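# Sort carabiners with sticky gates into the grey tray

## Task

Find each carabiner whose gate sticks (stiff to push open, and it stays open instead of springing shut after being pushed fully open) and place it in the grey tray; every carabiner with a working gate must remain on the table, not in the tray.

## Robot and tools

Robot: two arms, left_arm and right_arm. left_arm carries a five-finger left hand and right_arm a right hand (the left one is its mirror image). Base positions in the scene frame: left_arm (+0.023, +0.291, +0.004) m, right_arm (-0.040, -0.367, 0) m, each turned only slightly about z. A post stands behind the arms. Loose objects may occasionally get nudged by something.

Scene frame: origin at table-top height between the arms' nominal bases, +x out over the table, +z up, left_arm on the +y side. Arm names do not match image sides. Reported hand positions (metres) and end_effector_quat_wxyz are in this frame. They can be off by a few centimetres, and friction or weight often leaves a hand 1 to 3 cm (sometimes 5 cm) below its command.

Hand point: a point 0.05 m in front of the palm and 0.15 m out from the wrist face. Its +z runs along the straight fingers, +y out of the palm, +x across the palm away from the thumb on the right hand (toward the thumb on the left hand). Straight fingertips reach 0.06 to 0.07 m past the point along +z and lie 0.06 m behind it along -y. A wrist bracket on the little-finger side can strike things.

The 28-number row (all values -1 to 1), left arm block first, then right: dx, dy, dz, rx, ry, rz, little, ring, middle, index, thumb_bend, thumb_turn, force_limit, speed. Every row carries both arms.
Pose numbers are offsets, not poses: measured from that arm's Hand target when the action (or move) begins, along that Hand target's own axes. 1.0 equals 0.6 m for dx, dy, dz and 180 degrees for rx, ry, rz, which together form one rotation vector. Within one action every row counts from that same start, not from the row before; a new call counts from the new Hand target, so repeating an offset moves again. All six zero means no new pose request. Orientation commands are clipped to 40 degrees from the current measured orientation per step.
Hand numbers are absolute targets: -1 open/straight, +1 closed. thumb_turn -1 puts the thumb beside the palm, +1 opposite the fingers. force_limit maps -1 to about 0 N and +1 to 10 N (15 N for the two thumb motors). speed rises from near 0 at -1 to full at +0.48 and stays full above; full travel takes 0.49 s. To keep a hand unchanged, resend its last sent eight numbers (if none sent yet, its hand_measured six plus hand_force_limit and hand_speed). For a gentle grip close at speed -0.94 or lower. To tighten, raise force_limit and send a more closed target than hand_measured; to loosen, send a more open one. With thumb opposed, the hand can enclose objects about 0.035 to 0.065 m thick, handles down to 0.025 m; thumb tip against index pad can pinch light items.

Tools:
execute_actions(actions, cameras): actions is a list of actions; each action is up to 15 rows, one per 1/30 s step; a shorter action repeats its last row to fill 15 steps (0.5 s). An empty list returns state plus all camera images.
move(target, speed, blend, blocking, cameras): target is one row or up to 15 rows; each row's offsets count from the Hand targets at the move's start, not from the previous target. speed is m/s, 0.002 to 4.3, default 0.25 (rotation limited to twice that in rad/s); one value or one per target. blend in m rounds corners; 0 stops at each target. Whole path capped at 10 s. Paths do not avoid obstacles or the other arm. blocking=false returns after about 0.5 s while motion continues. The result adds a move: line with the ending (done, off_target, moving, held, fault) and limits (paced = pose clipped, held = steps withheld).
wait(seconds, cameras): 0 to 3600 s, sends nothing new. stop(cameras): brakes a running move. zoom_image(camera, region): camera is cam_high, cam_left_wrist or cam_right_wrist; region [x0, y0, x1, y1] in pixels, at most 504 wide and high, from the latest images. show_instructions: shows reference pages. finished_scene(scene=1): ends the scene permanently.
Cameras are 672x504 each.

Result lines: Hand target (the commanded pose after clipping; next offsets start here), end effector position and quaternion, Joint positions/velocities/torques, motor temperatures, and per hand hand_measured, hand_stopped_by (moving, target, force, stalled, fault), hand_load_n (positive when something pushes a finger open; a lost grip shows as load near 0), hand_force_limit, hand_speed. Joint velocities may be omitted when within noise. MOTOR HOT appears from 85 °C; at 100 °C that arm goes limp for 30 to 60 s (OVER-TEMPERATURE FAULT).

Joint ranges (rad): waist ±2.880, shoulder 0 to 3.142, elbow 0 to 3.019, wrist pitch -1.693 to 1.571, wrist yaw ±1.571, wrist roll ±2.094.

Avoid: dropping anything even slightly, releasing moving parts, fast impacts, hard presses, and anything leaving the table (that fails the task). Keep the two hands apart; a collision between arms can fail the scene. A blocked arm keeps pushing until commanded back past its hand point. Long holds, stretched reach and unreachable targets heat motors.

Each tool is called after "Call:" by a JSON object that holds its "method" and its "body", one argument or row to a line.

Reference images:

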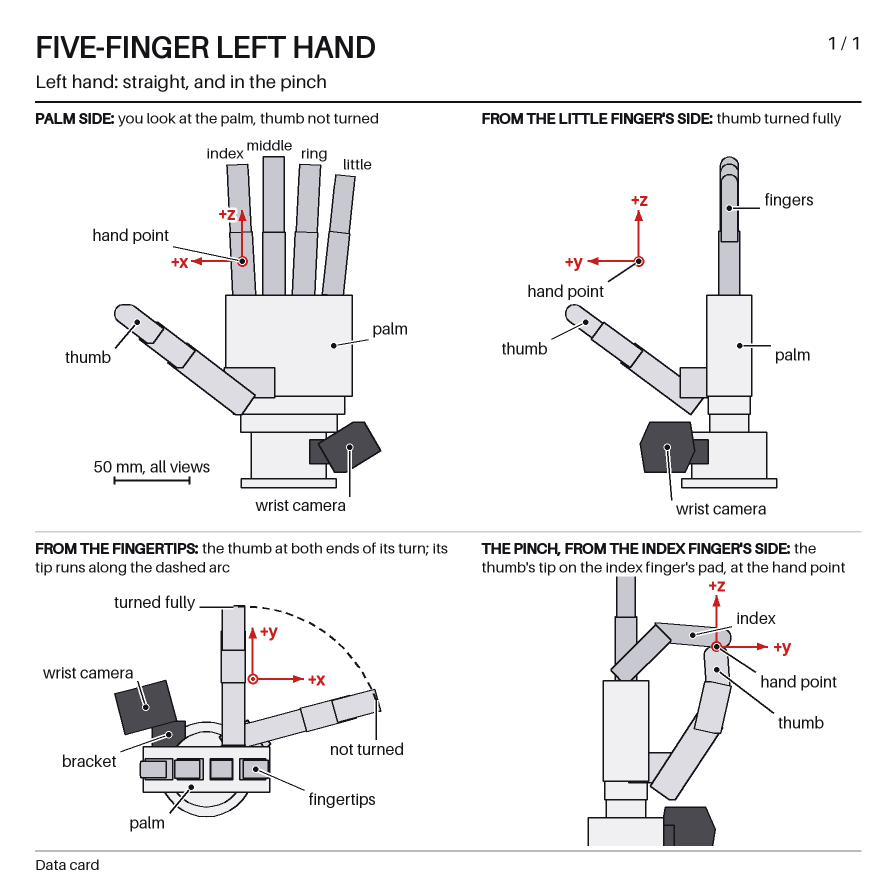

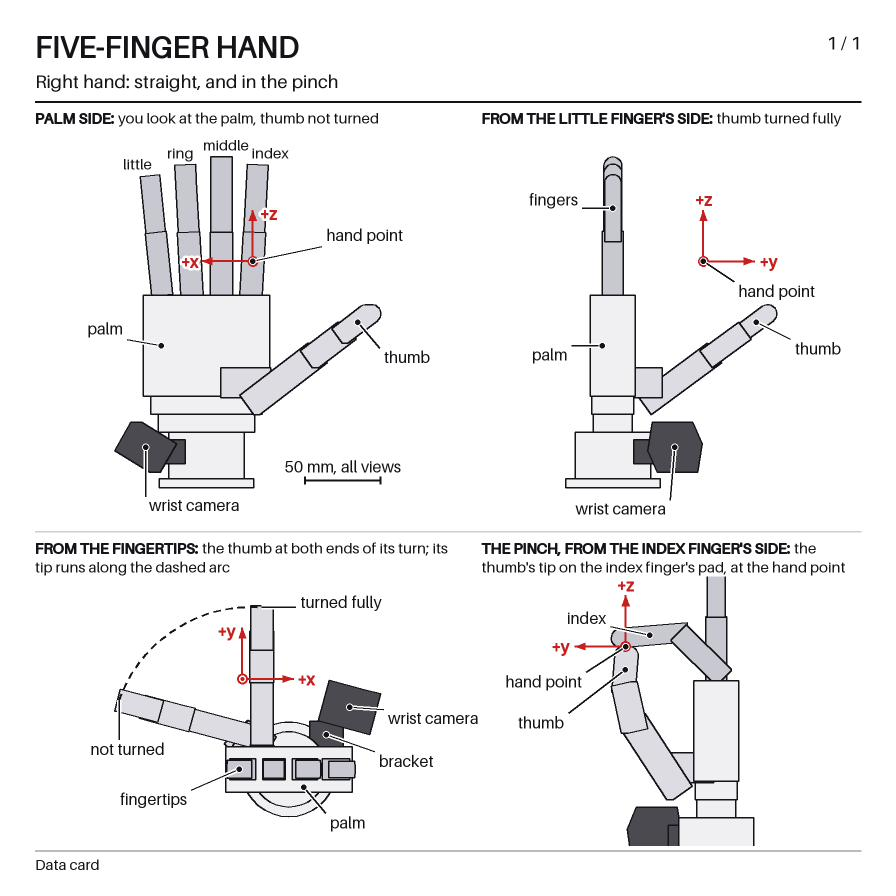

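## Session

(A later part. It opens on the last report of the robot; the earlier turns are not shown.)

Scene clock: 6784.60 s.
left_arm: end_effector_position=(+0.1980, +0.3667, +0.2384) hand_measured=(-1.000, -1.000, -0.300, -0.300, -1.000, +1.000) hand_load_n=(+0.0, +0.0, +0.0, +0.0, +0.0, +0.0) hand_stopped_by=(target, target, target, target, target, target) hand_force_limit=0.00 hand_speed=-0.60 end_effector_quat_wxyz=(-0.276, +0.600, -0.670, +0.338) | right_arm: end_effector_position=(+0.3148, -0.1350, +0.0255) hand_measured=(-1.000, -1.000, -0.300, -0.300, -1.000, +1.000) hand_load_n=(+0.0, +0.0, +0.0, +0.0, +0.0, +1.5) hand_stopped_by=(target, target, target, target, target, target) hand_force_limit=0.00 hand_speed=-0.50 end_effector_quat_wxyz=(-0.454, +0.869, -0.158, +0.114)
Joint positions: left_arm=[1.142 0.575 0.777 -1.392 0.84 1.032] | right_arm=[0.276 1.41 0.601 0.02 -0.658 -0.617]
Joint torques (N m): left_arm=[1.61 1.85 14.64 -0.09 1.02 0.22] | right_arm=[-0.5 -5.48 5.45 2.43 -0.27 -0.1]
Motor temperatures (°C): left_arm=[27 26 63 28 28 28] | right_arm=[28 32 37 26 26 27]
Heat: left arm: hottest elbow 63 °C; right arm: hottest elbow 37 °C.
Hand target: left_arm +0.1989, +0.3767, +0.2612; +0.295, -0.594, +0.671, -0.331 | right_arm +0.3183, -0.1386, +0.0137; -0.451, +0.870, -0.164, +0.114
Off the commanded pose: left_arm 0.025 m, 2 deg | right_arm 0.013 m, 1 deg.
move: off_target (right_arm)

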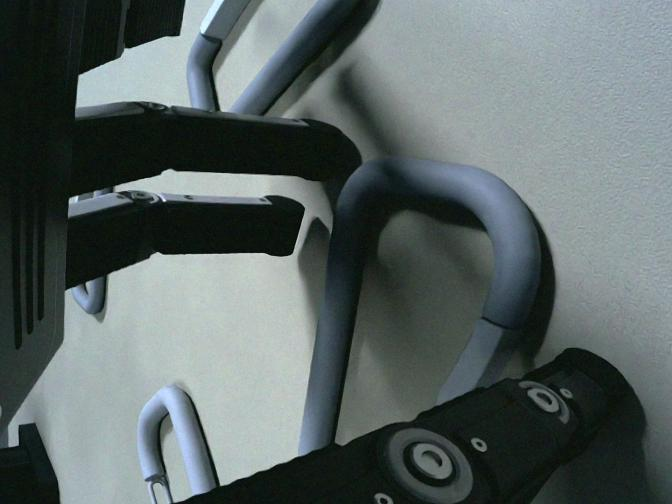

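Call:
{"method": "execute_actions", "body": {
  "actions": [
    [[0,0,0,0,0,0,-1,-1,-0.3,-0.3,-1,1,0,-0.6,0,0,0,0,0,0,-1,-1,-0.25,-0.2,-0.85,0.93,-0.5,-0.88],[0,0,0,0,0,0,-1,-1,-0.3,-0.3,-1,1,0,-0.6,0,0,0,0,0,0,-1,-1,-0.25,-0.2,-0.85,0.93,-0.5,-0.88]],
    [[0,0,0,0,0,0,-1,-1,-0.3,-0.3,-1,1,0,-0.6,0,0,0,0,0,0,-1,-1,0.05,0.05,-0.85,0.93,-0.3,-0.88],[0,0,0,0,0,0,-1,-1,-0.3,-0.3,-1,1,0,-0.6,0,0,0,0,0,0,-1,-1,0.05,0.05,-0.85,0.93,-0.3,-0.88]]
  ],
  "cameras": ["cam_right_wrist"]
}}

Scene clock: 6796.73 s.
left_arm: end_effector_position=(+0.1980, +0.3667, +0.2384) hand_measured=(-1.000, -1.000, -0.300, -0.300, -1.000, +1.000) hand_load_n=(+0.0, +0.0, +0.0, -0.5, +0.0, +0.0) hand_stopped_by=(target, target, target, target, target, target) hand_force_limit=0.00 hand_speed=-0.60 end_effector_quat_wxyz=(-0.276, +0.600, -0.670, +0.338) | right_arm: end_effector_position=(+0.3184, -0.1378, +0.0254) hand_measured=(-1.000, -1.000, -0.074, -0.012, -0.852, +0.930) hand_load_n=(+0.0, +0.0, +2.5, +3.0, +6.5, +0.0) hand_stopped_by=(target, target, force, force, force, target) hand_force_limit=-0.30 hand_speed=-0.88 end_effector_quat_wxyz=(-0.455, +0.868, -0.161, +0.118)
Joint positions: left_arm=[1.142 0.575 0.777 -1.392 0.84 1.032] | right_arm=[0.267 1.413 0.601 0.029 -0.658 -0.617]
Joint torques (N m): left_arm=[1.67 1.79 14.64 -0.1 1.02 0.22] | right_arm=[-0.38 -5.89 5.44 2.07 -0.29 -0.09]
Motor temperatures (°C): left_arm=[27 26 63 28 28 28] | right_arm=[28 31 36 26 26 27]
Heat: left arm: hottest elbow 63 °C; right arm: hottest elbow 36 °C.
Hand target: left_arm +0.1989, +0.3767, +0.2612; +0.295, -0.594, +0.671, -0.331 | right_arm +0.3183, -0.1386, +0.0137; -0.451, +0.870, -0.164, +0.114
Off the commanded pose: left_arm 0.025 m, 2 deg | right_arm 0.012 m, 1 deg.

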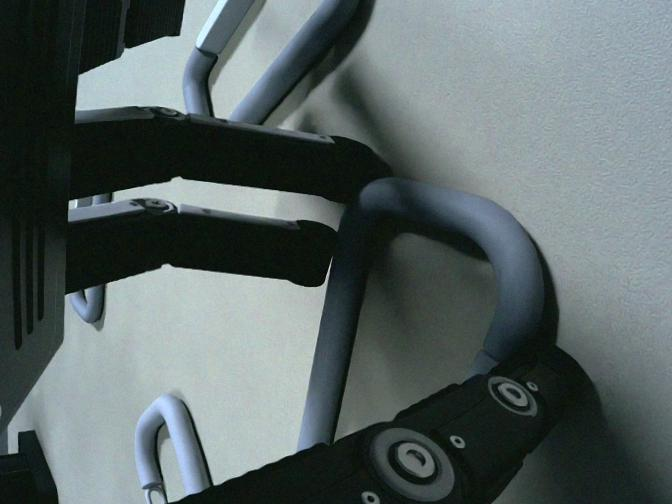

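Call:
{"method": "execute_actions", "body": {
  "actions": [
    [[0,0,0,0,0,0,-1,-1,-0.3,-0.3,-1,1,0,-0.6,0,0,0,0,0,0,-1,-1,-0.08,-0.02,-1,1,0.3,-0.85],[0,0,0,0,0,0,-1,-1,-0.3,-0.3,-1,1,0,-0.6,0,0,0,0,0,0,-1,-1,-0.08,-0.02,-1,1,0.3,-0.85]],
    [[0,0,0,0,0,0,-1,-1,-0.3,-0.3,-1,1,0,-0.6,0,0,0,0,0,0,-1,-1,-0.3,-0.3,-1,1,0.3,-0.7]]
  ]
}}

Call:
{"method": "move", "body": {
  "target": [
    [0,0,0,0,0,0,-1,-1,-0.3,-0.3,-1,1,0,-0.6,0.001,-0.041,-0.0285,0,0,0,-1,-1,-0.3,-0.3,-1,1,0,-0.5],
    [0,0,0,0,0,0,-1,-1,-0.3,-0.3,-1,1,0,-0.6,-0.012,-0.041,-0.0285,0,0,0,-1,-1,-0.3,-0.3,-1,1,0,-0.5],
    [0,0,0,0,0,0,-1,-1,-0.3,-0.3,-1,1,0,-0.6,-0.013,0.0,0,0,0,0,-1,-1,-0.3,-0.3,-1,1,0,-0.5]
  ],
  "speed": 0.06,
  "cameras": ["cam_right_wrist"]
}}

Scene clock: 6806.13 s.
left_arm: end_effector_position=(+0.1980, +0.3667, +0.2384) hand_measured=(-1.000, -1.000, -0.300, -0.300, -1.000, +1.000) hand_load_n=(+0.0, +0.0, +0.0, +0.0, +0.0, +0.0) hand_stopped_by=(target, target, target, target, target, target) hand_force_limit=0.00 hand_speed=-0.60 end_effector_quat_wxyz=(-0.276, +0.600, -0.670, +0.338) | right_arm: end_effector_position=(+0.3166, -0.1344, +0.0250) hand_measured=(-1.000, -1.000, -0.300, -0.300, -0.998, +1.000) hand_load_n=(+0.0, +0.0, +0.0, +0.0, -1.5, +0.5) hand_stopped_by=(target, target, target, target, target, target) hand_force_limit=0.30 hand_speed=-0.70 end_effector_quat_wxyz=(-0.456, +0.869, -0.157, +0.116)
Joint positions: left_arm=[1.142 0.575 0.777 -1.392 0.84 1.032] | right_arm=[0.276 1.414 0.601 0.031 -0.658 -0.617]
Joint torques (N m): left_arm=[1.61 1.85 14.63 -0.12 1.02 0.21] | right_arm=[-0.62 -5.77 5.35 1.95 -0.29 -0.09]
Motor temperatures (°C): left_arm=[27 26 63 28 28 28] | right_arm=[28 31 36 26 26 27]
Heat: left arm: hottest elbow 63 °C; right arm: hottest elbow 36 °C.
Hand target: left_arm +0.1989, +0.3767, +0.2612; +0.295, -0.594, +0.671, -0.331 | right_arm +0.3183, -0.1386, +0.0137; -0.451, +0.870, -0.164, +0.114
Off the commanded pose: left_arm 0.025 m, 2 deg | right_arm 0.012 m, 1 deg.

Scene clock: 6808.83 s.
left_arm: end_effector_position=(+0.1980, +0.3667, +0.2384) hand_measured=(-1.000, -1.000, -0.300, -0.300, -1.000, +1.000) hand_load_n=(+0.5, +0.0, +0.0, +0.0, +0.0, +0.0) hand_stopped_by=(target, target, target, target, target, target) hand_force_limit=0.00 hand_speed=-0.60 end_effector_quat_wxyz=(-0.276, +0.600, -0.670, +0.338) | right_arm: end_effector_position=(+0.3100, -0.1363, +0.0257) hand_measured=(-1.000, -1.000, -0.300, -0.300, -1.000, +1.000) hand_load_n=(+0.0, -0.5, +0.0, +0.0, +0.5, +2.0) hand_stopped_by=(target, target, target, target, target, target) hand_force_limit=0.00 hand_speed=-0.50 end_effector_quat_wxyz=(-0.454, +0.868, -0.166, +0.114)
Joint positions: left_arm=[1.142 0.575 0.777 -1.392 0.84 1.032] | right_arm=[0.277 1.394 0.584 0.029 -0.649 -0.599]
Joint torques (N m): left_arm=[1.55 1.79 14.65 -0.1 1.02 0.22] | right_arm=[0.62 -5.95 5.42 2.47 -0.22 -0.13]
Motor temperatures (°C): left_arm=[27 26 63 28 28 28] | right_arm=[28 31 36 26 26 27]
Heat: left arm: hottest elbow 63 °C; right arm: hottest elbow 36 °C.
Hand target: left_arm +0.1989, +0.3767, +0.2612; +0.295, -0.594, +0.671, -0.331 | right_arm +0.3111, -0.1355, +0.0133; -0.451, +0.870, -0.164, +0.114
Off the commanded pose: left_arm 0.025 m, 2 deg | right_arm 0.012 m, 1 deg.
move: off_target (right_arm)

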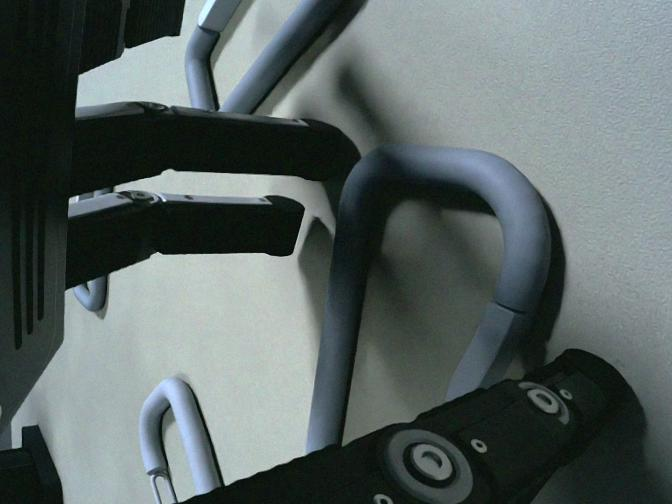

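Call:
{"method": "execute_actions", "body": {
  "actions": [
    [[0,0,0,0,0,0,-1,-1,-0.3,-0.3,-1,1,0,-0.6,0,0,0,0,0,0,-1,-1,-0.25,-0.2,-0.85,0.92,-0.5,-0.88],[0,0,0,0,0,0,-1,-1,-0.3,-0.3,-1,1,0,-0.6,0,0,0,0,0,0,-1,-1,-0.25,-0.2,-0.85,0.92,-0.5,-0.88]],
    [[0,0,0,0,0,0,-1,-1,-0.3,-0.3,-1,1,0,-0.6,0,0,0,0,0,0,-1,-1,0.05,0.05,-0.85,0.92,-0.3,-0.88],[0,0,0,0,0,0,-1,-1,-0.3,-0.3,-1,1,0,-0.6,0,0,0,0,0,0,-1,-1,0.05,0.05,-0.85,0.92,-0.3,-0.88]]
  ],
  "cameras": ["cam_right_wrist"]
}}

Scene clock: 6818.43 s.
left_arm: end_effector_position=(+0.1980, +0.3667, +0.2384) hand_measured=(-1.000, -1.000, -0.300, -0.300, -1.000, +1.000) hand_load_n=(+0.0, +0.0, +0.0, +0.0, +0.0, +0.0) hand_stopped_by=(target, target, target, target, target, target) hand_force_limit=0.00 hand_speed=-0.60 end_effector_quat_wxyz=(-0.276, +0.600, -0.670, +0.338) | right_arm: end_effector_position=(+0.3143, -0.1388, +0.0255) hand_measured=(-1.000, -1.000, -0.086, +0.010, -0.852, +0.920) hand_load_n=(+0.0, +0.0, +1.0, +4.0, +6.5, +0.0) hand_stopped_by=(target, target, force, force, force, target) hand_force_limit=-0.30 hand_speed=-0.88 end_effector_quat_wxyz=(-0.455, +0.866, -0.168, +0.120)
Joint positions: left_arm=[1.142 0.575 0.777 -1.392 0.84 1.032] | right_arm=[0.268 1.399 0.584 0.042 -0.649 -0.599]
Joint torques (N m): left_arm=[1.61 1.85 14.63 -0.12 1.02 0.22] | right_arm=[0.97 -5.54 5.42 2.02 -0.2 -0.15]
Motor temperatures (°C): left_arm=[27 26 63 28 28 28] | right_arm=[28 31 36 26 26 27]
Heat: left arm: hottest elbow 63 °C; right arm: hottest elbow 36 °C.
Hand target: left_arm +0.1989, +0.3767, +0.2612; +0.295, -0.594, +0.671, -0.331 | right_arm +0.3111, -0.1356, +0.0133; -0.451, +0.870, -0.164, +0.114
Off the commanded pose: left_arm 0.025 m, 2 deg | right_arm 0.013 m, 1 deg.

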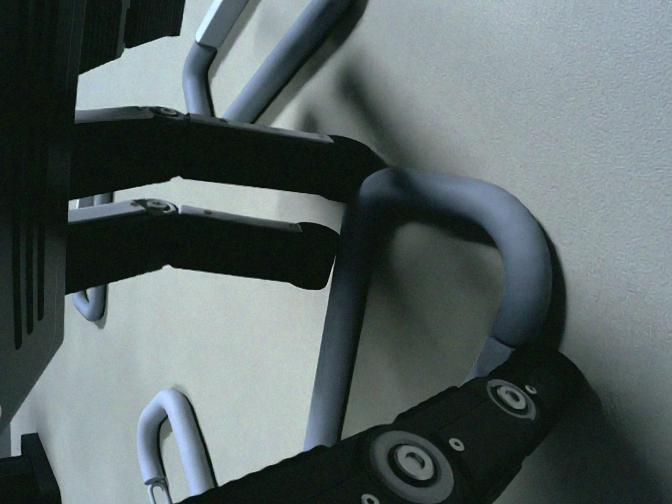

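Call:
{"method": "execute_actions", "body": {
  "actions": [
    [[0,0,0,0,0,0,-1,-1,-0.3,-0.3,-1,1,0,-0.6,0,0,0,0,0,0,-1,-1,0.06,0.06,-0.85,0.9,0.1,-0.9]],
    [[0,0,0,0,0,0,-1,-1,-0.3,-0.3,-1,1,0,-0.6,0,0,0,0,0,0,-1,-1,0.06,0.06,-0.8,0.9,1,-0.8],[0,0,0,0,0,0,-1,-1,-0.3,-0.3,-1,1,0,-0.6,0,0,0,0,0,0,-1,-1,0.06,0.06,-0.8,0.9,1,-0.8]]
  ],
  "cameras": ["cam_right_wrist"]
}}

Scene clock: 6826.70 s.
left_arm: end_effector_position=(+0.1980, +0.3667, +0.2384) hand_measured=(-1.000, -1.000, -0.300, -0.300, -1.000, +1.000) hand_load_n=(+0.0, +0.0, +0.0, +0.0, +0.0, +0.0) hand_stopped_by=(target, target, target, target, target, target) hand_force_limit=0.00 hand_speed=-0.60 end_effector_quat_wxyz=(-0.276, +0.600, -0.670, +0.338) | right_arm: end_effector_position=(+0.3144, -0.1375, +0.0260) hand_measured=(-1.000, -1.000, -0.050, +0.054, -0.834, +0.900) hand_load_n=(+0.0, +0.0, +6.5, +7.0, +15.5, +0.5) hand_stopped_by=(target, target, force, force, force, target) hand_force_limit=1.00 hand_speed=-0.80 end_effector_quat_wxyz=(-0.456, +0.866, -0.166, +0.121)
Joint positions: left_arm=[1.142 0.575 0.777 -1.392 0.84 1.032] | right_arm=[0.271 1.399 0.584 0.046 -0.649 -0.599]
Joint torques (N m): left_arm=[1.61 1.79 14.63 -0.12 1.01 0.22] | right_arm=[0.67 -5.77 5.5 1.88 -0.2 -0.14]
Motor temperatures (°C): left_arm=[27 26 63 28 28 28] | right_arm=[28 31 35 26 26 27]
Heat: left arm: hottest elbow 63 °C; right arm: hottest elbow 35 °C.
Hand target: left_arm +0.1989, +0.3767, +0.2612; +0.295, -0.594, +0.671, -0.331 | right_arm +0.3111, -0.1355, +0.0133; -0.451, +0.870, -0.164, +0.114
Off the commanded pose: left_arm 0.025 m, 2 deg | right_arm 0.013 m, 1 deg.

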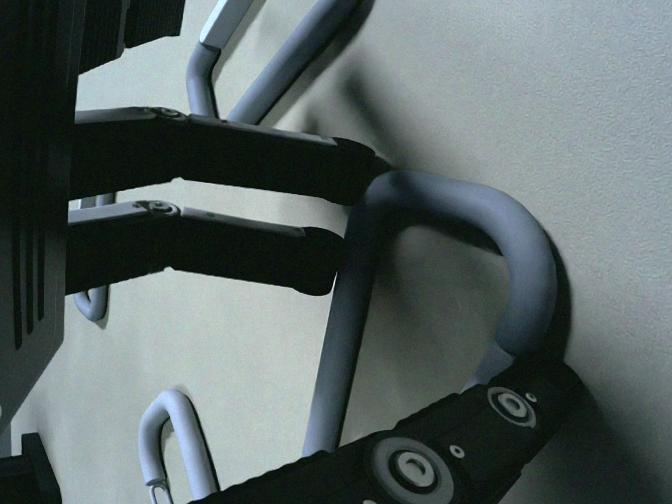

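Call:
{"method": "execute_actions", "body": {
  "actions": [
    [[0,0,0,0,0,0,-1,-1,-0.3,-0.3,-1,1,0,-0.6,0,0,0,0,0,0,-1,-1,-0.05,0.05,-0.93,0.83,0.3,-0.85],[0,0,0,0,0,0,-1,-1,-0.3,-0.3,-1,1,0,-0.6,0,0,0,0,0,0,-1,-1,-0.05,0.05,-0.93,0.83,0.3,-0.85]],
    [[0,0,0,0,0,0,-1,-1,-0.3,-0.3,-1,1,0,-0.6,0,0,0,0,0,0,-1,-1,-0.05,0.05,-0.85,0.83,0.5,-0.85],[0,0,0,0,0,0,-1,-1,-0.3,-0.3,-1,1,0,-0.6,0,0,0,0,0,0,-1,-1,-0.05,0.05,-0.85,0.83,0.5,-0.85]],
    [[0,0,0,0,0,0,-1,-1,-0.3,-0.3,-1,1,0,-0.6,0,0,0,0,0,0,-1,-1,-0.05,0.05,-0.8,0.83,1,-0.8],[0,0,0,0,0,0,-1,-1,-0.3,-0.3,-1,1,0,-0.6,0,0,0,0,0,0,-1,-1,-0.05,0.05,-0.8,0.83,1,-0.8]]
  ],
  "cameras": ["cam_right_wrist"]
}}

Scene clock: 6834.23 s.
left_arm: end_effector_position=(+0.1980, +0.3667, +0.2384) hand_measured=(-1.000, -1.000, -0.300, -0.300, -1.000, +1.000) hand_load_n=(+0.0, +0.0, +0.0, +0.0, +0.0, +0.0) hand_stopped_by=(target, target, target, target, target, target) hand_force_limit=0.00 hand_speed=-0.60 end_effector_quat_wxyz=(-0.276, +0.600, -0.670, +0.338) | right_arm: end_effector_position=(+0.3155, -0.1384, +0.0262) hand_measured=(-1.000, -1.000, -0.050, +0.050, -0.828, +0.830) hand_load_n=(+0.0, +0.0, +6.5, +5.0, +13.5, +0.5) hand_stopped_by=(target, target, force, target, force, target) hand_force_limit=1.00 hand_speed=-0.80 end_effector_quat_wxyz=(-0.457, +0.865, -0.167, +0.122)
Joint positions: left_arm=[1.142 0.575 0.777 -1.392 0.84 1.032] | right_arm=[0.268 1.399 0.584 0.048 -0.649 -0.599]
Joint torques (N m): left_arm=[1.61 1.79 14.64 -0.1 1.02 0.22] | right_arm=[0.73 -5.83 5.49 1.74 -0.21 -0.15]
Motor temperatures (°C): left_arm=[27 26 63 28 28 28] | right_arm=[28 31 35 26 26 27]
Heat: left arm: hottest elbow 63 °C; right arm: hottest elbow 35 °C.
Hand target: left_arm +0.1989, +0.3767, +0.2612; +0.295, -0.594, +0.671, -0.331 | right_arm +0.3111, -0.1355, +0.0133; -0.451, +0.870, -0.164, +0.114
Off the commanded pose: left_arm 0.025 m, 2 deg | right_arm 0.014 m, 1 deg.

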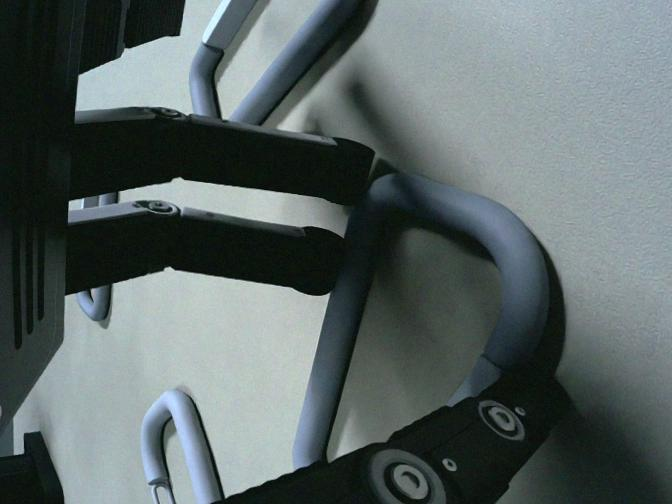

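Call:
{"method": "execute_actions", "body": {
  "actions": [
    [[0,0,0,0,0,0,-1,-1,-0.3,-0.3,-1,1,0,-0.6,0,0,0,0,0,0,-1,-1,-0.08,-0.02,-1,1,0.3,-0.85],[0,0,0,0,0,0,-1,-1,-0.3,-0.3,-1,1,0,-0.6,0,0,0,0,0,0,-1,-1,-0.08,-0.02,-1,1,0.3,-0.85]],
    [[0,0,0,0,0,0,-1,-1,-0.3,-0.3,-1,1,0,-0.6,0,0,0,0,0,0,-1,-1,-0.3,-0.3,-1,1,0.3,-0.7]]
  ]
}}

Call:
{"method": "move", "body": {
  "target": [
    [0,0,0,0,0,0,-1,-1,-0.3,-0.3,-1,1,0,-0.6,0.001,-0.041,-0.0285,0,0,0,-1,-1,-0.3,-0.3,-1,1,0,-0.5],
    [0,0,0,0,0,0,-1,-1,-0.3,-0.3,-1,1,0,-0.6,-0.012,-0.041,-0.0285,0,0,0,-1,-1,-0.3,-0.3,-1,1,0,-0.5],
    [0,0,0,0,0,0,-1,-1,-0.3,-0.3,-1,1,0,-0.6,-0.013,0.0,0,0,0,0,-1,-1,-0.3,-0.3,-1,1,0,-0.5]
  ],
  "speed": 0.06,
  "cameras": ["cam_right_wrist"]
}}

Scene clock: 6847.20 s.
left_arm: end_effector_position=(+0.1980, +0.3667, +0.2384) hand_measured=(-1.000, -1.000, -0.300, -0.300, -1.000, +1.000) hand_load_n=(+0.0, +0.0, +0.0, +0.0, +0.0, +0.0) hand_stopped_by=(target, target, target, target, target, target) hand_force_limit=0.00 hand_speed=-0.60 end_effector_quat_wxyz=(-0.276, +0.600, -0.670, +0.338) | right_arm: end_effector_position=(+0.3125, -0.1348, +0.0248) hand_measured=(-1.000, -1.000, -0.300, -0.300, -1.000, +1.000) hand_load_n=(+0.0, +0.0, +0.0, +0.0, -1.5, +0.0) hand_stopped_by=(target, target, target, target, target, target) hand_force_limit=0.30 hand_speed=-0.70 end_effector_quat_wxyz=(-0.457, +0.866, -0.162, +0.119)
Joint positions: left_arm=[1.142 0.575 0.777 -1.392 0.84 1.032] | right_arm=[0.279 1.402 0.582 0.05 -0.649 -0.599]
Joint torques (N m): left_arm=[1.61 1.85 14.63 -0.09 1.02 0.22] | right_arm=[0.56 -5.89 5.44 1.76 -0.21 -0.15]
Motor temperatures (°C): left_arm=[27 26 63 28 28 28] | right_arm=[28 31 35 26 26 27]
Heat: left arm: hottest elbow 63 °C; right arm: hottest elbow 35 °C.
Hand target: left_arm +0.1989, +0.3767, +0.2612; +0.295, -0.594, +0.671, -0.331 | right_arm +0.3112, -0.1356, +0.0133; -0.451, +0.870, -0.164, +0.114
Off the commanded pose: left_arm 0.025 m, 2 deg | right_arm 0.012 m, 1 deg.

Scene clock: 6849.87 s.
left_arm: end_effector_position=(+0.1980, +0.3667, +0.2384) hand_measured=(-1.000, -1.000, -0.300, -0.300, -1.000, +1.000) hand_load_n=(+0.0, +0.0, +0.0, +0.0, +0.0, +0.0) hand_stopped_by=(target, target, target, target, target, target) hand_force_limit=0.00 hand_speed=-0.60 end_effector_quat_wxyz=(-0.276, +0.600, -0.670, +0.338) | right_arm: end_effector_position=(+0.3056, -0.1342, +0.0256) hand_measured=(-1.000, -1.000, -0.300, -0.300, -1.000, +1.000) hand_load_n=(+0.0, +0.0, +0.0, +0.0, +0.5, +1.0) hand_stopped_by=(target, target, target, target, target, target) hand_force_limit=0.00 hand_speed=-0.50 end_effector_quat_wxyz=(-0.454, +0.868, -0.164, +0.119)
Joint positions: left_arm=[1.142 0.575 0.777 -1.392 0.84 1.032] | right_arm=[0.29 1.382 0.568 0.044 -0.637 -0.592]
Joint torques (N m): left_arm=[1.67 1.85 14.64 -0.1 1.01 0.22] | right_arm=[0.91 -5.13 5.38 2.35 -0.23 -0.08]
Motor temperatures (°C): left_arm=[27 26 63 28 28 28] | right_arm=[28 31 35 26 26 27]
Heat: left arm: hottest elbow 63 °C; right arm: hottest elbow 35 °C.
Hand target: left_arm +0.1989, +0.3767, +0.2612; +0.295, -0.594, +0.671, -0.331 | right_arm +0.3040, -0.1326, +0.0129; -0.451, +0.870, -0.164, +0.114
Off the commanded pose: left_arm 0.025 m, 2 deg | right_arm 0.013 m, 1 deg.
move: off_target (right_arm)

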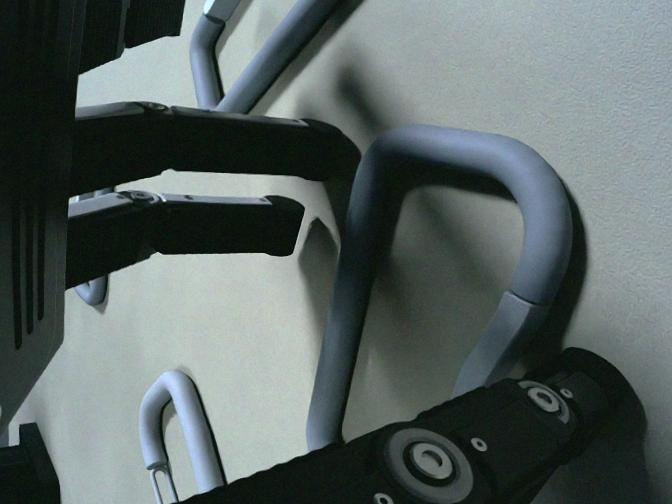

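Call:
{"method": "execute_actions", "body": {
  "actions": [
    [[0,0,0,0,0,0,-1,-1,-0.3,-0.3,-1,1,0,-0.6,0,0,0,0,0,0,-1,-1,-0.25,-0.2,-0.85,0.97,-0.5,-0.88],[0,0,0,0,0,0,-1,-1,-0.3,-0.3,-1,1,0,-0.6,0,0,0,0,0,0,-1,-1,-0.25,-0.2,-0.85,0.97,-0.5,-0.88]],
    [[0,0,0,0,0,0,-1,-1,-0.3,-0.3,-1,1,0,-0.6,0,0,0,0,0,0,-1,-1,-0.06,0.05,-0.85,0.97,-0.3,-0.88],[0,0,0,0,0,0,-1,-1,-0.3,-0.3,-1,1,0,-0.6,0,0,0,0,0,0,-1,-1,-0.06,0.05,-0.85,0.97,-0.3,-0.88]]
  ],
  "cameras": ["cam_right_wrist"]
}}

Scene clock: 6859.40 s.
left_arm: end_effector_position=(+0.1980, +0.3667, +0.2384) hand_measured=(-1.000, -1.000, -0.300, -0.300, -1.000, +1.000) hand_load_n=(+0.0, +0.0, +0.0, -0.5, +0.0, +0.0) hand_stopped_by=(target, target, target, target, target, target) hand_force_limit=0.00 hand_speed=-0.60 end_effector_quat_wxyz=(-0.276, +0.600, -0.670, +0.338) | right_arm: end_effector_position=(+0.3066, -0.1368, +0.0253) hand_measured=(-1.000, -1.000, -0.060, +0.050, -0.956, +0.970) hand_load_n=(+0.0, +0.0, +0.0, +0.0, +3.5, +1.5) hand_stopped_by=(target, target, target, target, force, target) hand_force_limit=-0.30 hand_speed=-0.88 end_effector_quat_wxyz=(-0.454, +0.867, -0.169, +0.119)
Joint positions: left_arm=[1.142 0.575 0.777 -1.392 0.84 1.032] | right_arm=[0.282 1.382 0.567 0.045 -0.637 -0.588]
Joint torques (N m): left_arm=[1.67 1.73 14.64 -0.12 1.02 0.22] | right_arm=[1.32 -5.13 5.49 2.3 -0.22 -0.14]
Motor temperatures (°C): left_arm=[27 26 63 28 28 28] | right_arm=[28 31 35 26 26 27]
Heat: left arm: hottest elbow 63 °C; right arm: hottest elbow 35 °C.
Hand target: left_arm +0.1989, +0.3767, +0.2612; +0.295, -0.594, +0.671, -0.331 | right_arm +0.3040, -0.1326, +0.0129; -0.451, +0.870, -0.164, +0.115
Off the commanded pose: left_arm 0.025 m, 2 deg | right_arm 0.013 m, 1 deg.

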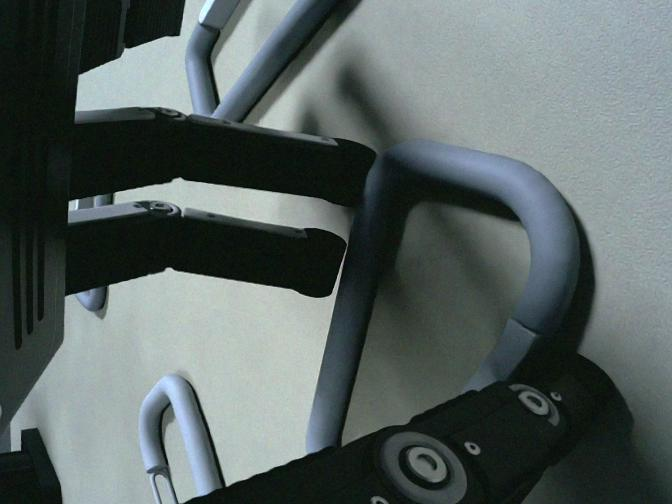

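Call:
{"method": "execute_actions", "body": {
  "actions": [
    [[0,0,0,0,0,0,-1,-1,-0.3,-0.3,-1,1,0,-0.6,0,0,0,0,0,0,-1,-1,-0.15,-0.05,-0.86,0.97,0.3,-0.88],[0,0,0,0,0,0,-1,-1,-0.3,-0.3,-1,1,0,-0.6,0,0,0,0,0,0,-1,-1,-0.15,-0.05,-0.86,0.97,0.3,-0.88]],
    [[0,0,0,0,0,0,-1,-1,-0.3,-0.3,-1,1,0,-0.6,0,0,0,0,0,0,-1,-1,0.0,0.05,-0.86,0.97,0,-0.9],[0,0,0,0,0,0,-1,-1,-0.3,-0.3,-1,1,0,-0.6,0,0,0,0,0,0,-1,-1,0.0,0.05,-0.86,0.97,0,-0.9]]
  ],
  "cameras": ["cam_right_wrist"]
}}

Scene clock: 6867.07 s.
left_arm: end_effector_position=(+0.1980, +0.3667, +0.2384) hand_measured=(-1.000, -1.000, -0.300, -0.300, -1.000, +1.000) hand_load_n=(+0.0, +0.0, +0.0, +0.0, +0.0, +0.0) hand_stopped_by=(target, target, target, target, target, target) hand_force_limit=0.00 hand_speed=-0.60 end_effector_quat_wxyz=(-0.276, +0.600, -0.670, +0.338) | right_arm: end_effector_position=(+0.3077, -0.1365, +0.0249) hand_measured=(-1.000, -1.000, -0.060, +0.050, -0.862, +0.970) hand_load_n=(+0.0, +0.0, +4.5, +2.5, +7.5, +1.0) hand_stopped_by=(target, target, force, target, target, target) hand_force_limit=0.00 hand_speed=-0.90 end_effector_quat_wxyz=(-0.455, +0.866, -0.168, +0.121)
Joint positions: left_arm=[1.142 0.575 0.777 -1.392 0.84 1.032] | right_arm=[0.282 1.385 0.567 0.052 -0.637 -0.588]
Joint torques (N m): left_arm=[1.55 1.79 14.64 -0.1 1.02 0.22] | right_arm=[1.08 -5.42 5.42 2.07 -0.24 -0.15]
Motor temperatures (°C): left_arm=[27 26 63 28 28 28] | right_arm=[28 31 35 26 26 27]
Heat: left arm: hottest elbow 63 °C; right arm: hottest elbow 35 °C.
Hand target: left_arm +0.1989, +0.3767, +0.2612; +0.295, -0.594, +0.671, -0.331 | right_arm +0.3040, -0.1326, +0.0129; -0.451, +0.870, -0.164, +0.115
Off the commanded pose: left_arm 0.025 m, 2 deg | right_arm 0.013 m, 1 deg.

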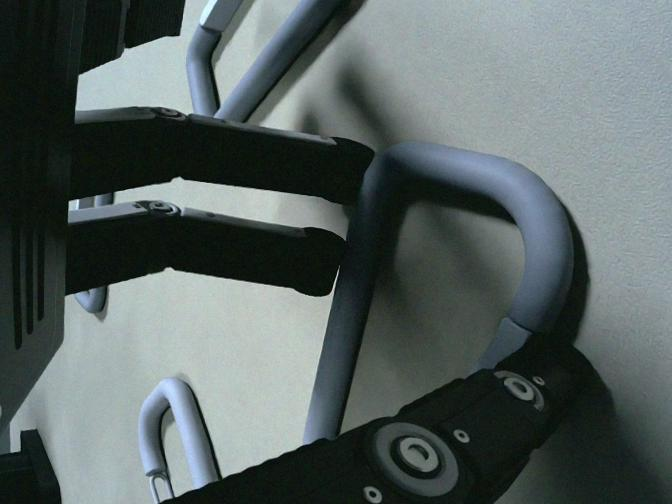

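Call:
{"method": "execute_actions", "body": {
  "actions": [
    [[0,0,0,0,0,0,-1,-1,-0.3,-0.3,-1,1,0,-0.6,0,0,0,0,0,0,-1,-1,0.0,0.055,-0.82,0.97,1,-0.85],[0,0,0,0,0,0,-1,-1,-0.3,-0.3,-1,1,0,-0.6,0,0,0,0,0,0,-1,-1,0.0,0.055,-0.82,0.97,1,-0.85]]
  ],
  "cameras": ["cam_right_wrist"]
}}

Scene clock: 6872.13 s.
left_arm: end_effector_position=(+0.1980, +0.3667, +0.2384) hand_measured=(-1.000, -1.000, -0.300, -0.300, -1.000, +1.000) hand_load_n=(+0.0, +0.0, +0.0, +0.0, +0.0, +0.0) hand_stopped_by=(target, target, target, target, target, target) hand_force_limit=0.00 hand_speed=-0.60 end_effector_quat_wxyz=(-0.276, +0.600, -0.670, +0.338) | right_arm: end_effector_position=(+0.3077, -0.1365, +0.0249) hand_measured=(-1.000, -1.000, -0.060, +0.054, -0.826, +0.970) hand_load_n=(+0.0, -0.5, +4.5, +4.0, +9.0, +0.5) hand_stopped_by=(target, target, force, target, target, target) hand_force_limit=1.00 hand_speed=-0.85 end_effector_quat_wxyz=(-0.455, +0.866, -0.168, +0.121)
Joint positions: left_arm=[1.142 0.575 0.777 -1.392 0.84 1.032] | right_arm=[0.282 1.385 0.567 0.052 -0.637 -0.588]
Joint torques (N m): left_arm=[1.55 1.79 14.63 -0.1 1.01 0.22] | right_arm=[0.62 -5.36 5.27 2.1 -0.21 -0.14]
Motor temperatures (°C): left_arm=[27 26 63 28 28 28] | right_arm=[28 31 35 26 26 27]
Heat: left arm: hottest elbow 63 °C; right arm: hottest elbow 35 °C.
Hand target: left_arm +0.1989, +0.3767, +0.2612; +0.295, -0.594, +0.671, -0.331 | right_arm +0.3040, -0.1326, +0.0129; -0.451, +0.870, -0.164, +0.115
Off the commanded pose: left_arm 0.025 m, 2 deg | right_arm 0.013 m, 1 deg.

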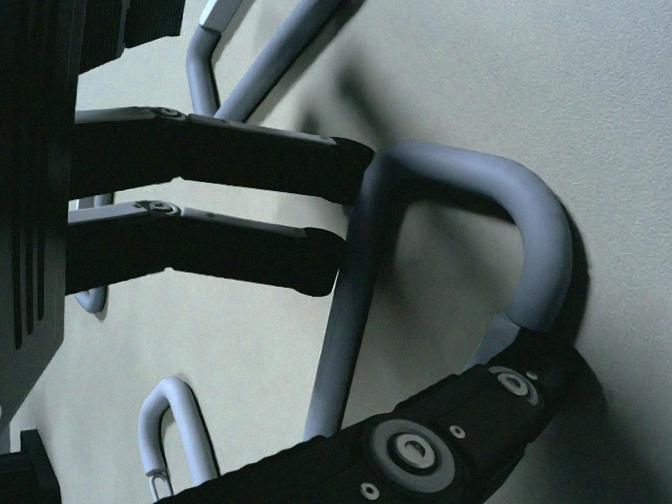

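Call:
{"method": "execute_actions", "body": {
  "actions": [
    [[0,0,0,0,0,0,-1,-1,-0.3,-0.3,-1,1,0,-0.6,0,0,0,0,0,0,-1,-1,0.0,0.055,-0.76,0.97,1,-0.85],[0,0,0,0,0,0,-1,-1,-0.3,-0.3,-1,1,0,-0.6,0,0,0,0,0,0,-1,-1,0.0,0.055,-0.76,0.97,1,-0.85]]
  ],
  "cameras": ["cam_right_wrist"]
}}

Call:
{"method": "execute_actions", "body": {
  "actions": [
    [[0,0,0,0,0,0,-1,-1,-0.3,-0.3,-1,1,0,-0.6,0,0,0,0,0,0,-1,-1,0.0,0.055,-0.70,0.97,1,-0.85],[0,0,0,0,0,0,-1,-1,-0.3,-0.3,-1,1,0,-0.6,0,0,0,0,0,0,-1,-1,0.0,0.055,-0.70,0.97,1,-0.85]]
  ],
  "cameras": ["cam_right_wrist"]
}}

Scene clock: 6879.00 s.
left_arm: end_effector_position=(+0.1980, +0.3667, +0.2384) hand_measured=(-1.000, -1.000, -0.300, -0.300, -1.000, +1.000) hand_load_n=(+0.0, +0.0, +0.0, -0.5, +0.0, +0.0) hand_stopped_by=(target, target, target, target, target, target) hand_force_limit=0.00 hand_speed=-0.60 end_effector_quat_wxyz=(-0.276, +0.600, -0.670, +0.338) | right_arm: end_effector_position=(+0.3077, -0.1365, +0.0249) hand_measured=(-1.000, -1.000, -0.060, +0.054, -0.768, +0.970) hand_load_n=(+0.0, +0.0, +5.5, +5.0, +11.5, +1.5) hand_stopped_by=(target, target, force, target, target, target) hand_force_limit=1.00 hand_speed=-0.85 end_effector_quat_wxyz=(-0.455, +0.866, -0.168, +0.121)
Joint positions: left_arm=[1.142 0.575 0.777 -1.392 0.84 1.032] | right_arm=[0.282 1.385 0.567 0.052 -0.637 -0.588]
Joint torques (N m): left_arm=[1.61 1.79 14.64 -0.1 1.01 0.22] | right_arm=[1.14 -5.6 5.45 2.14 -0.24 -0.13]
Motor temperatures (°C): left_arm=[27 26 63 28 28 28] | right_arm=[28 31 35 26 26 27]
Heat: left arm: hottest elbow 63 °C; right arm: hottest elbow 35 °C.
Hand target: left_arm +0.1989, +0.3767, +0.2612; +0.295, -0.594, +0.671, -0.331 | right_arm +0.3040, -0.1326, +0.0129; -0.451, +0.870, -0.164, +0.115
Off the commanded pose: left_arm 0.025 m, 2 deg | right_arm 0.013 m, 1 deg.

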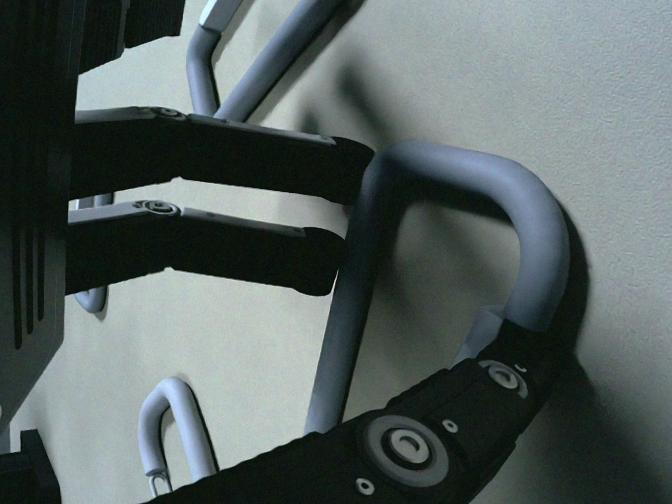

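Scene clock: 6879.80 s.
left_arm: end_effector_position=(+0.1980, +0.3667, +0.2384) hand_measured=(-1.000, -1.000, -0.300, -0.300, -1.000, +1.000) hand_load_n=(+0.0, +0.0, +0.0, +0.0, +0.5, +0.0) hand_stopped_by=(target, target, target, target, target, target) hand_force_limit=0.00 hand_speed=-0.60 end_effector_quat_wxyz=(-0.276, +0.600, -0.670, +0.338) | right_arm: end_effector_position=(+0.3077, -0.1365, +0.0249) hand_measured=(-1.000, -1.000, -0.060, +0.052, -0.710, +0.970) hand_load_n=(+0.0, +0.0, +6.5, +6.0, +13.5, +2.5) hand_stopped_by=(target, target, force, target, stalled, target) hand_force_limit=1.00 hand_speed=-0.85 end_effector_quat_wxyz=(-0.455, +0.866, -0.168, +0.121)
Joint positions: left_arm=[1.142 0.575 0.777 -1.392 0.84 1.032] | right_arm=[0.282 1.385 0.567 0.052 -0.637 -0.588]
Joint torques (N m): left_arm=[1.61 1.79 14.65 -0.1 1.01 0.22] | right_arm=[1.2 -5.42 5.44 1.98 -0.23 -0.13]
Motor temperatures (°C): left_arm=[27 26 63 28 28 28] | right_arm=[28 31 35 26 26 27]
Heat: left arm: hottest elbow 63 °C; right arm: hottest elbow 35 °C.
Hand target: left_arm +0.1989, +0.3767, +0.2612; +0.295, -0.594, +0.671, -0.331 | right_arm +0.3040, -0.1326, +0.0129; -0.451, +0.870, -0.164, +0.115
Off the commanded pose: left_arm 0.025 m, 2 deg | right_arm 0.013 m, 1 deg.

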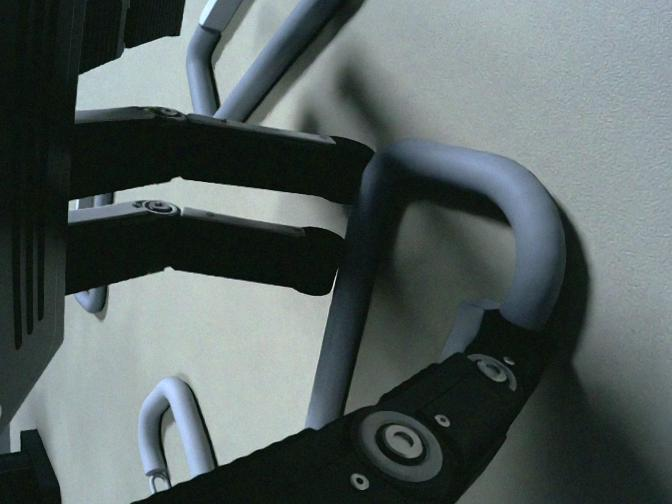

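Call:
{"method": "execute_actions", "body": {
  "actions": [
    [[0,0,0,0,0,0,-1,-1,-0.3,-0.3,-1,1,0,-0.6,0,0,0,0,0,0,-1,-1,0.0,0.055,-0.70,0.93,1,-0.85]],
    [[0,0,0,0,0,0,-1,-1,-0.3,-0.3,-1,1,0,-0.6,0,0,0,0,0,0,-1,-1,0.0,0.055,-0.65,0.93,1,-0.7],[0,0,0,0,0,0,-1,-1,-0.3,-0.3,-1,1,0,-0.6,0,0,0,0,0,0,-1,-1,0.0,0.055,-0.65,0.93,1,-0.7]]
  ],
  "cameras": ["cam_right_wrist"]
}}

Scene clock: 6884.37 s.
left_arm: end_effector_position=(+0.1980, +0.3667, +0.2384) hand_measured=(-1.000, -1.000, -0.300, -0.300, -1.000, +1.000) hand_load_n=(+0.0, +0.0, +0.0, +0.0, +0.0, +0.0) hand_stopped_by=(target, target, target, target, target, target) hand_force_limit=0.00 hand_speed=-0.60 end_effector_quat_wxyz=(-0.276, +0.600, -0.670, +0.338) | right_arm: end_effector_position=(+0.3088, -0.1361, +0.0256) hand_measured=(-1.000, -1.000, -0.060, +0.052, -0.658, +0.930) hand_load_n=(+0.0, +0.0, +7.0, +4.5, +13.0, +2.5) hand_stopped_by=(target, target, force, target, target, target) hand_force_limit=1.00 hand_speed=-0.70 end_effector_quat_wxyz=(-0.456, +0.866, -0.167, +0.123)
Joint positions: left_arm=[1.142 0.575 0.777 -1.392 0.84 1.032] | right_arm=[0.282 1.385 0.567 0.058 -0.637 -0.588]
Joint torques (N m): left_arm=[1.67 1.79 14.63 -0.1 1.02 0.21] | right_arm=[0.91 -5.71 5.45 1.87 -0.23 -0.13]
Motor temperatures (°C): left_arm=[27 26 63 28 28 28] | right_arm=[28 31 35 26 26 27]
Heat: left arm: hottest elbow 63 °C; right arm: hottest elbow 35 °C.
Hand target: left_arm +0.1989, +0.3767, +0.2612; +0.295, -0.594, +0.671, -0.331 | right_arm +0.3040, -0.1326, +0.0129; -0.451, +0.870, -0.164, +0.114
Off the commanded pose: left_arm 0.025 m, 2 deg | right_arm 0.014 m, 1 deg.

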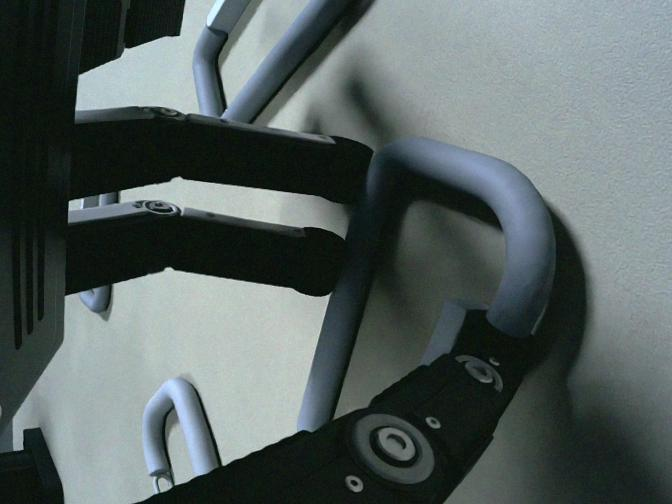

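Call:
{"method": "execute_actions", "body": {
  "actions": [
    [[0,0,0,0,0,0,-1,-1,-0.3,-0.3,-1,1,0,-0.6,0,0,0,0,0,0,-1,-1,0.0,0.055,-0.60,0.92,1,-0.7],[0,0,0,0,0,0,-1,-1,-0.3,-0.3,-1,1,0,-0.6,0,0,0,0,0,0,-1,-1,0.0,0.055,-0.60,0.92,1,-0.7]]
  ],
  "cameras": ["cam_right_wrist"]
}}

Call:
{"method": "execute_actions", "body": {
  "actions": [
    [[0,0,0,0,0,0,-1,-1,-0.3,-0.3,-1,1,0,-0.6,0,0,0,0,0,0,-1,-1,0.0,0.055,-0.55,0.9,1,-0.7],[0,0,0,0,0,0,-1,-1,-0.3,-0.3,-1,1,0,-0.6,0,0,0,0,0,0,-1,-1,0.0,0.055,-0.55,0.9,1,-0.7]]
  ],
  "cameras": ["cam_right_wrist"]
}}

Scene clock: 6891.53 s.
left_arm: end_effector_position=(+0.1980, +0.3667, +0.2384) hand_measured=(-1.000, -1.000, -0.300, -0.300, -1.000, +1.000) hand_load_n=(+0.0, +0.0, +0.0, +0.0, +0.0, +0.0) hand_stopped_by=(target, target, target, target, target, target) hand_force_limit=0.00 hand_speed=-0.60 end_effector_quat_wxyz=(-0.276, +0.600, -0.670, +0.338) | right_arm: end_effector_position=(+0.3087, -0.1361, +0.0256) hand_measured=(-1.000, -1.000, -0.060, +0.052, -0.610, +0.920) hand_load_n=(+0.0, +0.0, +7.5, +6.0, +14.0, +3.0) hand_stopped_by=(target, target, force, target, stalled, target) hand_force_limit=1.00 hand_speed=-0.70 end_effector_quat_wxyz=(-0.456, +0.866, -0.167, +0.123)
Joint positions: left_arm=[1.142 0.575 0.777 -1.392 0.84 1.032] | right_arm=[0.282 1.385 0.567 0.058 -0.637 -0.588]
Joint torques (N m): left_arm=[1.67 1.79 14.64 -0.1 1.02 0.22] | right_arm=[0.97 -5.3 5.34 1.84 -0.24 -0.15]
Motor temperatures (°C): left_arm=[27 26 63 28 28 28] | right_arm=[28 31 35 26 26 27]
Heat: left arm: hottest elbow 63 °C; right arm: hottest elbow 35 °C.
Hand target: left_arm +0.1989, +0.3767, +0.2612; +0.295, -0.594, +0.671, -0.331 | right_arm +0.3040, -0.1325, +0.0129; -0.451, +0.870, -0.164, +0.114
Off the commanded pose: left_arm 0.025 m, 2 deg | right_arm 0.014 m, 1 deg.

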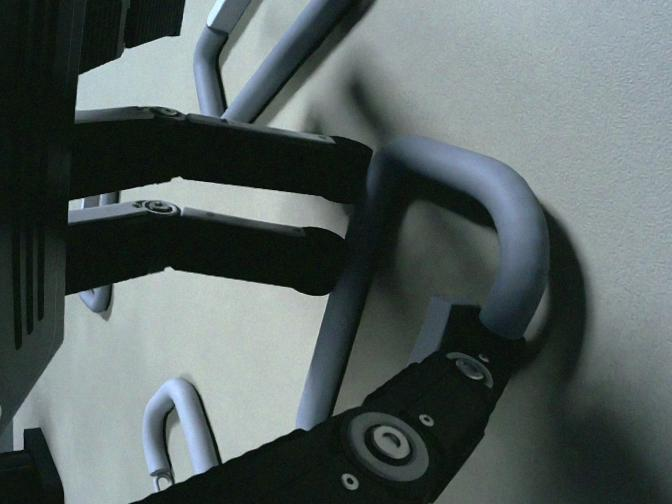

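Scene clock: 6892.33 s.
left_arm: end_effector_position=(+0.1980, +0.3667, +0.2384) hand_measured=(-1.000, -1.000, -0.300, -0.300, -1.000, +1.000) hand_load_n=(+0.0, +0.0, +0.0, +0.0, +0.0, +0.0) hand_stopped_by=(target, target, target, target, target, target) hand_force_limit=0.00 hand_speed=-0.60 end_effector_quat_wxyz=(-0.276, +0.600, -0.670, +0.338) | right_arm: end_effector_position=(+0.3095, -0.1352, +0.0267) hand_measured=(-1.000, -1.000, -0.060, +0.054, -0.558, +0.900) hand_load_n=(+0.0, +0.0, +10.5, +0.0, +11.5, +4.5) hand_stopped_by=(target, target, force, target, target, target) hand_force_limit=1.00 hand_speed=-0.70 end_effector_quat_wxyz=(-0.459, +0.864, -0.165, +0.124)
Joint positions: left_arm=[1.142 0.575 0.777 -1.392 0.84 1.032] | right_arm=[0.282 1.385 0.567 0.064 -0.641 -0.588]
Joint torques (N m): left_arm=[1.67 1.79 14.63 -0.13 1.02 0.22] | right_arm=[0.67 -5.77 5.31 1.59 -0.11 -0.14]
Motor temperatures (°C): left_arm=[27 26 63 28 28 28] | right_arm=[28 31 35 26 26 27]
Heat: left arm: hottest elbow 63 °C; right arm: hottest elbow 35 °C.
Hand target: left_arm +0.1989, +0.3767, +0.2612; +0.295, -0.594, +0.671, -0.331 | right_arm +0.3039, -0.1326, +0.0129; -0.451, +0.870, -0.164, +0.114
Off the commanded pose: left_arm 0.025 m, 2 deg | right_arm 0.015 m, 2 deg.

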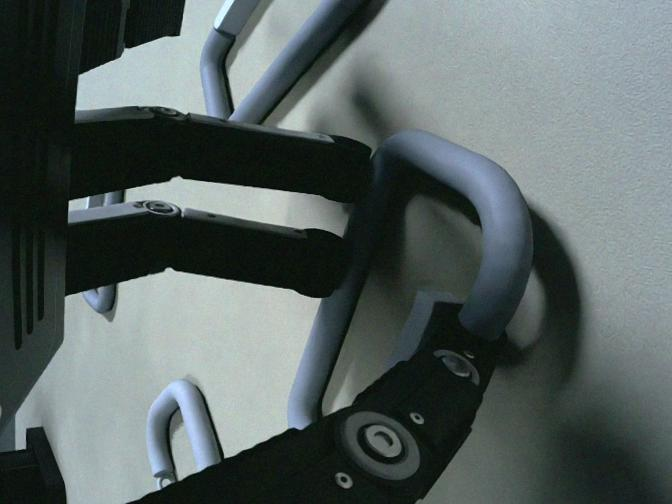

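Call:
{"method": "execute_actions", "body": {
  "actions": [
    [[0,0,0,0,0,0,-1,-1,-0.3,-0.3,-1,1,0,-0.6,0,0,0,0,0,0,-1,-1,-0.06,-0.08,-0.55,0.9,1,-0.6]],
    [[0,0,0,0,0,0,-1,-1,-0.3,-0.3,-1,1,0,-0.6,0,0,0,0,0,0,-1,-1,-0.06,0.03,-0.55,0.9,0.2,-0.88],[0,0,0,0,0,0,-1,-1,-0.3,-0.3,-1,1,0,-0.6,0,0,0,0,0,0,-1,-1,-0.06,0.03,-0.55,0.9,0.2,-0.88]]
  ],
  "cameras": ["cam_right_wrist"]
}}

Scene clock: 6900.70 s.
left_arm: end_effector_position=(+0.1980, +0.3667, +0.2384) hand_measured=(-1.000, -1.000, -0.300, -0.300, -1.000, +1.000) hand_load_n=(+0.0, +0.0, +0.0, +0.0, +0.0, +0.0) hand_stopped_by=(target, target, target, target, target, target) hand_force_limit=0.00 hand_speed=-0.60 end_effector_quat_wxyz=(-0.276, +0.600, -0.670, +0.338) | right_arm: end_effector_position=(+0.3095, -0.1352, +0.0267) hand_measured=(-1.000, -1.000, -0.060, +0.030, -0.558, +0.900) hand_load_n=(+0.0, +0.0, +10.5, +0.5, +11.5, +4.5) hand_stopped_by=(target, target, force, target, target, target) hand_force_limit=0.20 hand_speed=-0.88 end_effector_quat_wxyz=(-0.459, +0.864, -0.165, +0.124)
Joint positions: left_arm=[1.142 0.575 0.777 -1.392 0.84 1.032] | right_arm=[0.282 1.385 0.567 0.064 -0.641 -0.588]
Joint torques (N m): left_arm=[1.61 1.79 14.65 -0.09 1.02 0.22] | right_arm=[0.97 -5.42 5.3 1.5 -0.11 -0.14]
Motor temperatures (°C): left_arm=[27 26 63 28 28 28] | right_arm=[28 31 35 26 26 27]
Heat: left arm: hottest elbow 63 °C; right arm: hottest elbow 35 °C.
Hand target: left_arm +0.1989, +0.3767, +0.2612; +0.295, -0.594, +0.671, -0.331 | right_arm +0.3039, -0.1326, +0.0129; -0.451, +0.870, -0.164, +0.114
Off the commanded pose: left_arm 0.025 m, 2 deg | right_arm 0.015 m, 2 deg.

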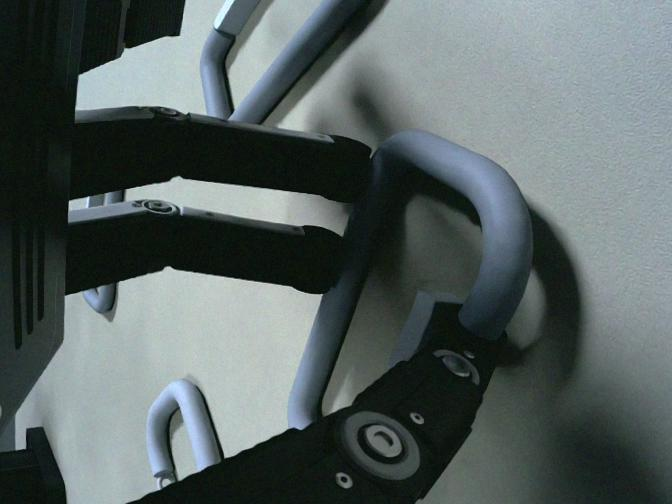

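Call:
{"method": "execute_actions", "body": {
  "actions": [
    [[0,0,0,0,0,0,-1,-1,-0.3,-0.3,-1,1,0,-0.6,0,0.02,0.0137,0,0,0,-1,-1,-0.06,-0.12,-0.555,0.9,1,-0.6],[0,0,0,0,0,0,-1,-1,-0.3,-0.3,-1,1,0,-0.6,0,0.02,0.0137,0,0,0,-1,-1,-0.06,-0.12,-0.555,0.9,1,-0.6]],
    [[0,0,0,0,0,0,-1,-1,-0.3,-0.3,-1,1,0,-0.6,0,0,0,0,0,0,-1,-1,-0.06,0.05,-0.555,0.9,0.2,-0.88],[0,0,0,0,0,0,-1,-1,-0.3,-0.3,-1,1,0,-0.6,0,0,0,0,0,0,-1,-1,-0.06,0.05,-0.555,0.9,0.2,-0.88]]
  ],
  "cameras": ["cam_right_wrist"]
}}

Scene clock: 6907.67 s.
left_arm: end_effector_position=(+0.1980, +0.3667, +0.2384) hand_measured=(-1.000, -1.000, -0.300, -0.300, -1.000, +1.000) hand_load_n=(+0.0, +0.0, +0.0, +0.0, +0.0, +0.0) hand_stopped_by=(target, target, target, target, target, target) hand_force_limit=0.00 hand_speed=-0.60 end_effector_quat_wxyz=(-0.276, +0.600, -0.670, +0.338) | right_arm: end_effector_position=(+0.3170, -0.1308, +0.0266) hand_measured=(-1.000, -1.000, -0.060, +0.050, -0.560, +0.900) hand_load_n=(-0.5, +0.0, +8.5, +1.5, +12.0, +3.0) hand_stopped_by=(target, target, force, target, target, target) hand_force_limit=0.20 hand_speed=-0.88 end_effector_quat_wxyz=(-0.467, +0.860, -0.156, +0.135)
Joint positions: left_arm=[1.142 0.575 0.777 -1.392 0.84 1.032] | right_arm=[0.285 1.403 0.567 0.117 -0.645 -0.588]
Joint torques (N m): left_arm=[1.55 1.79 14.65 -0.1 1.02 0.22] | right_arm=[0.73 -4.66 4.36 1.46 -0.04 -0.16]
Motor temperatures (°C): left_arm=[27 26 63 28 28 28] | right_arm=[28 31 34 26 26 27]
Heat: left arm: hottest elbow 63 °C; right arm: hottest elbow 34 °C.
Hand target: left_arm +0.1989, +0.3767, +0.2612; +0.295, -0.594, +0.671, -0.331 | right_arm +0.3047, -0.1329, -0.0016; -0.451, +0.870, -0.164, +0.114
Off the commanded pose: left_arm 0.025 m, 2 deg | right_arm 0.031 m, 3 deg.

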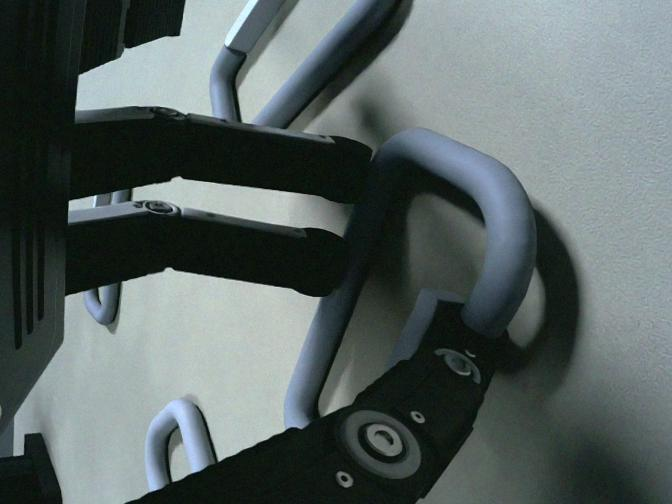

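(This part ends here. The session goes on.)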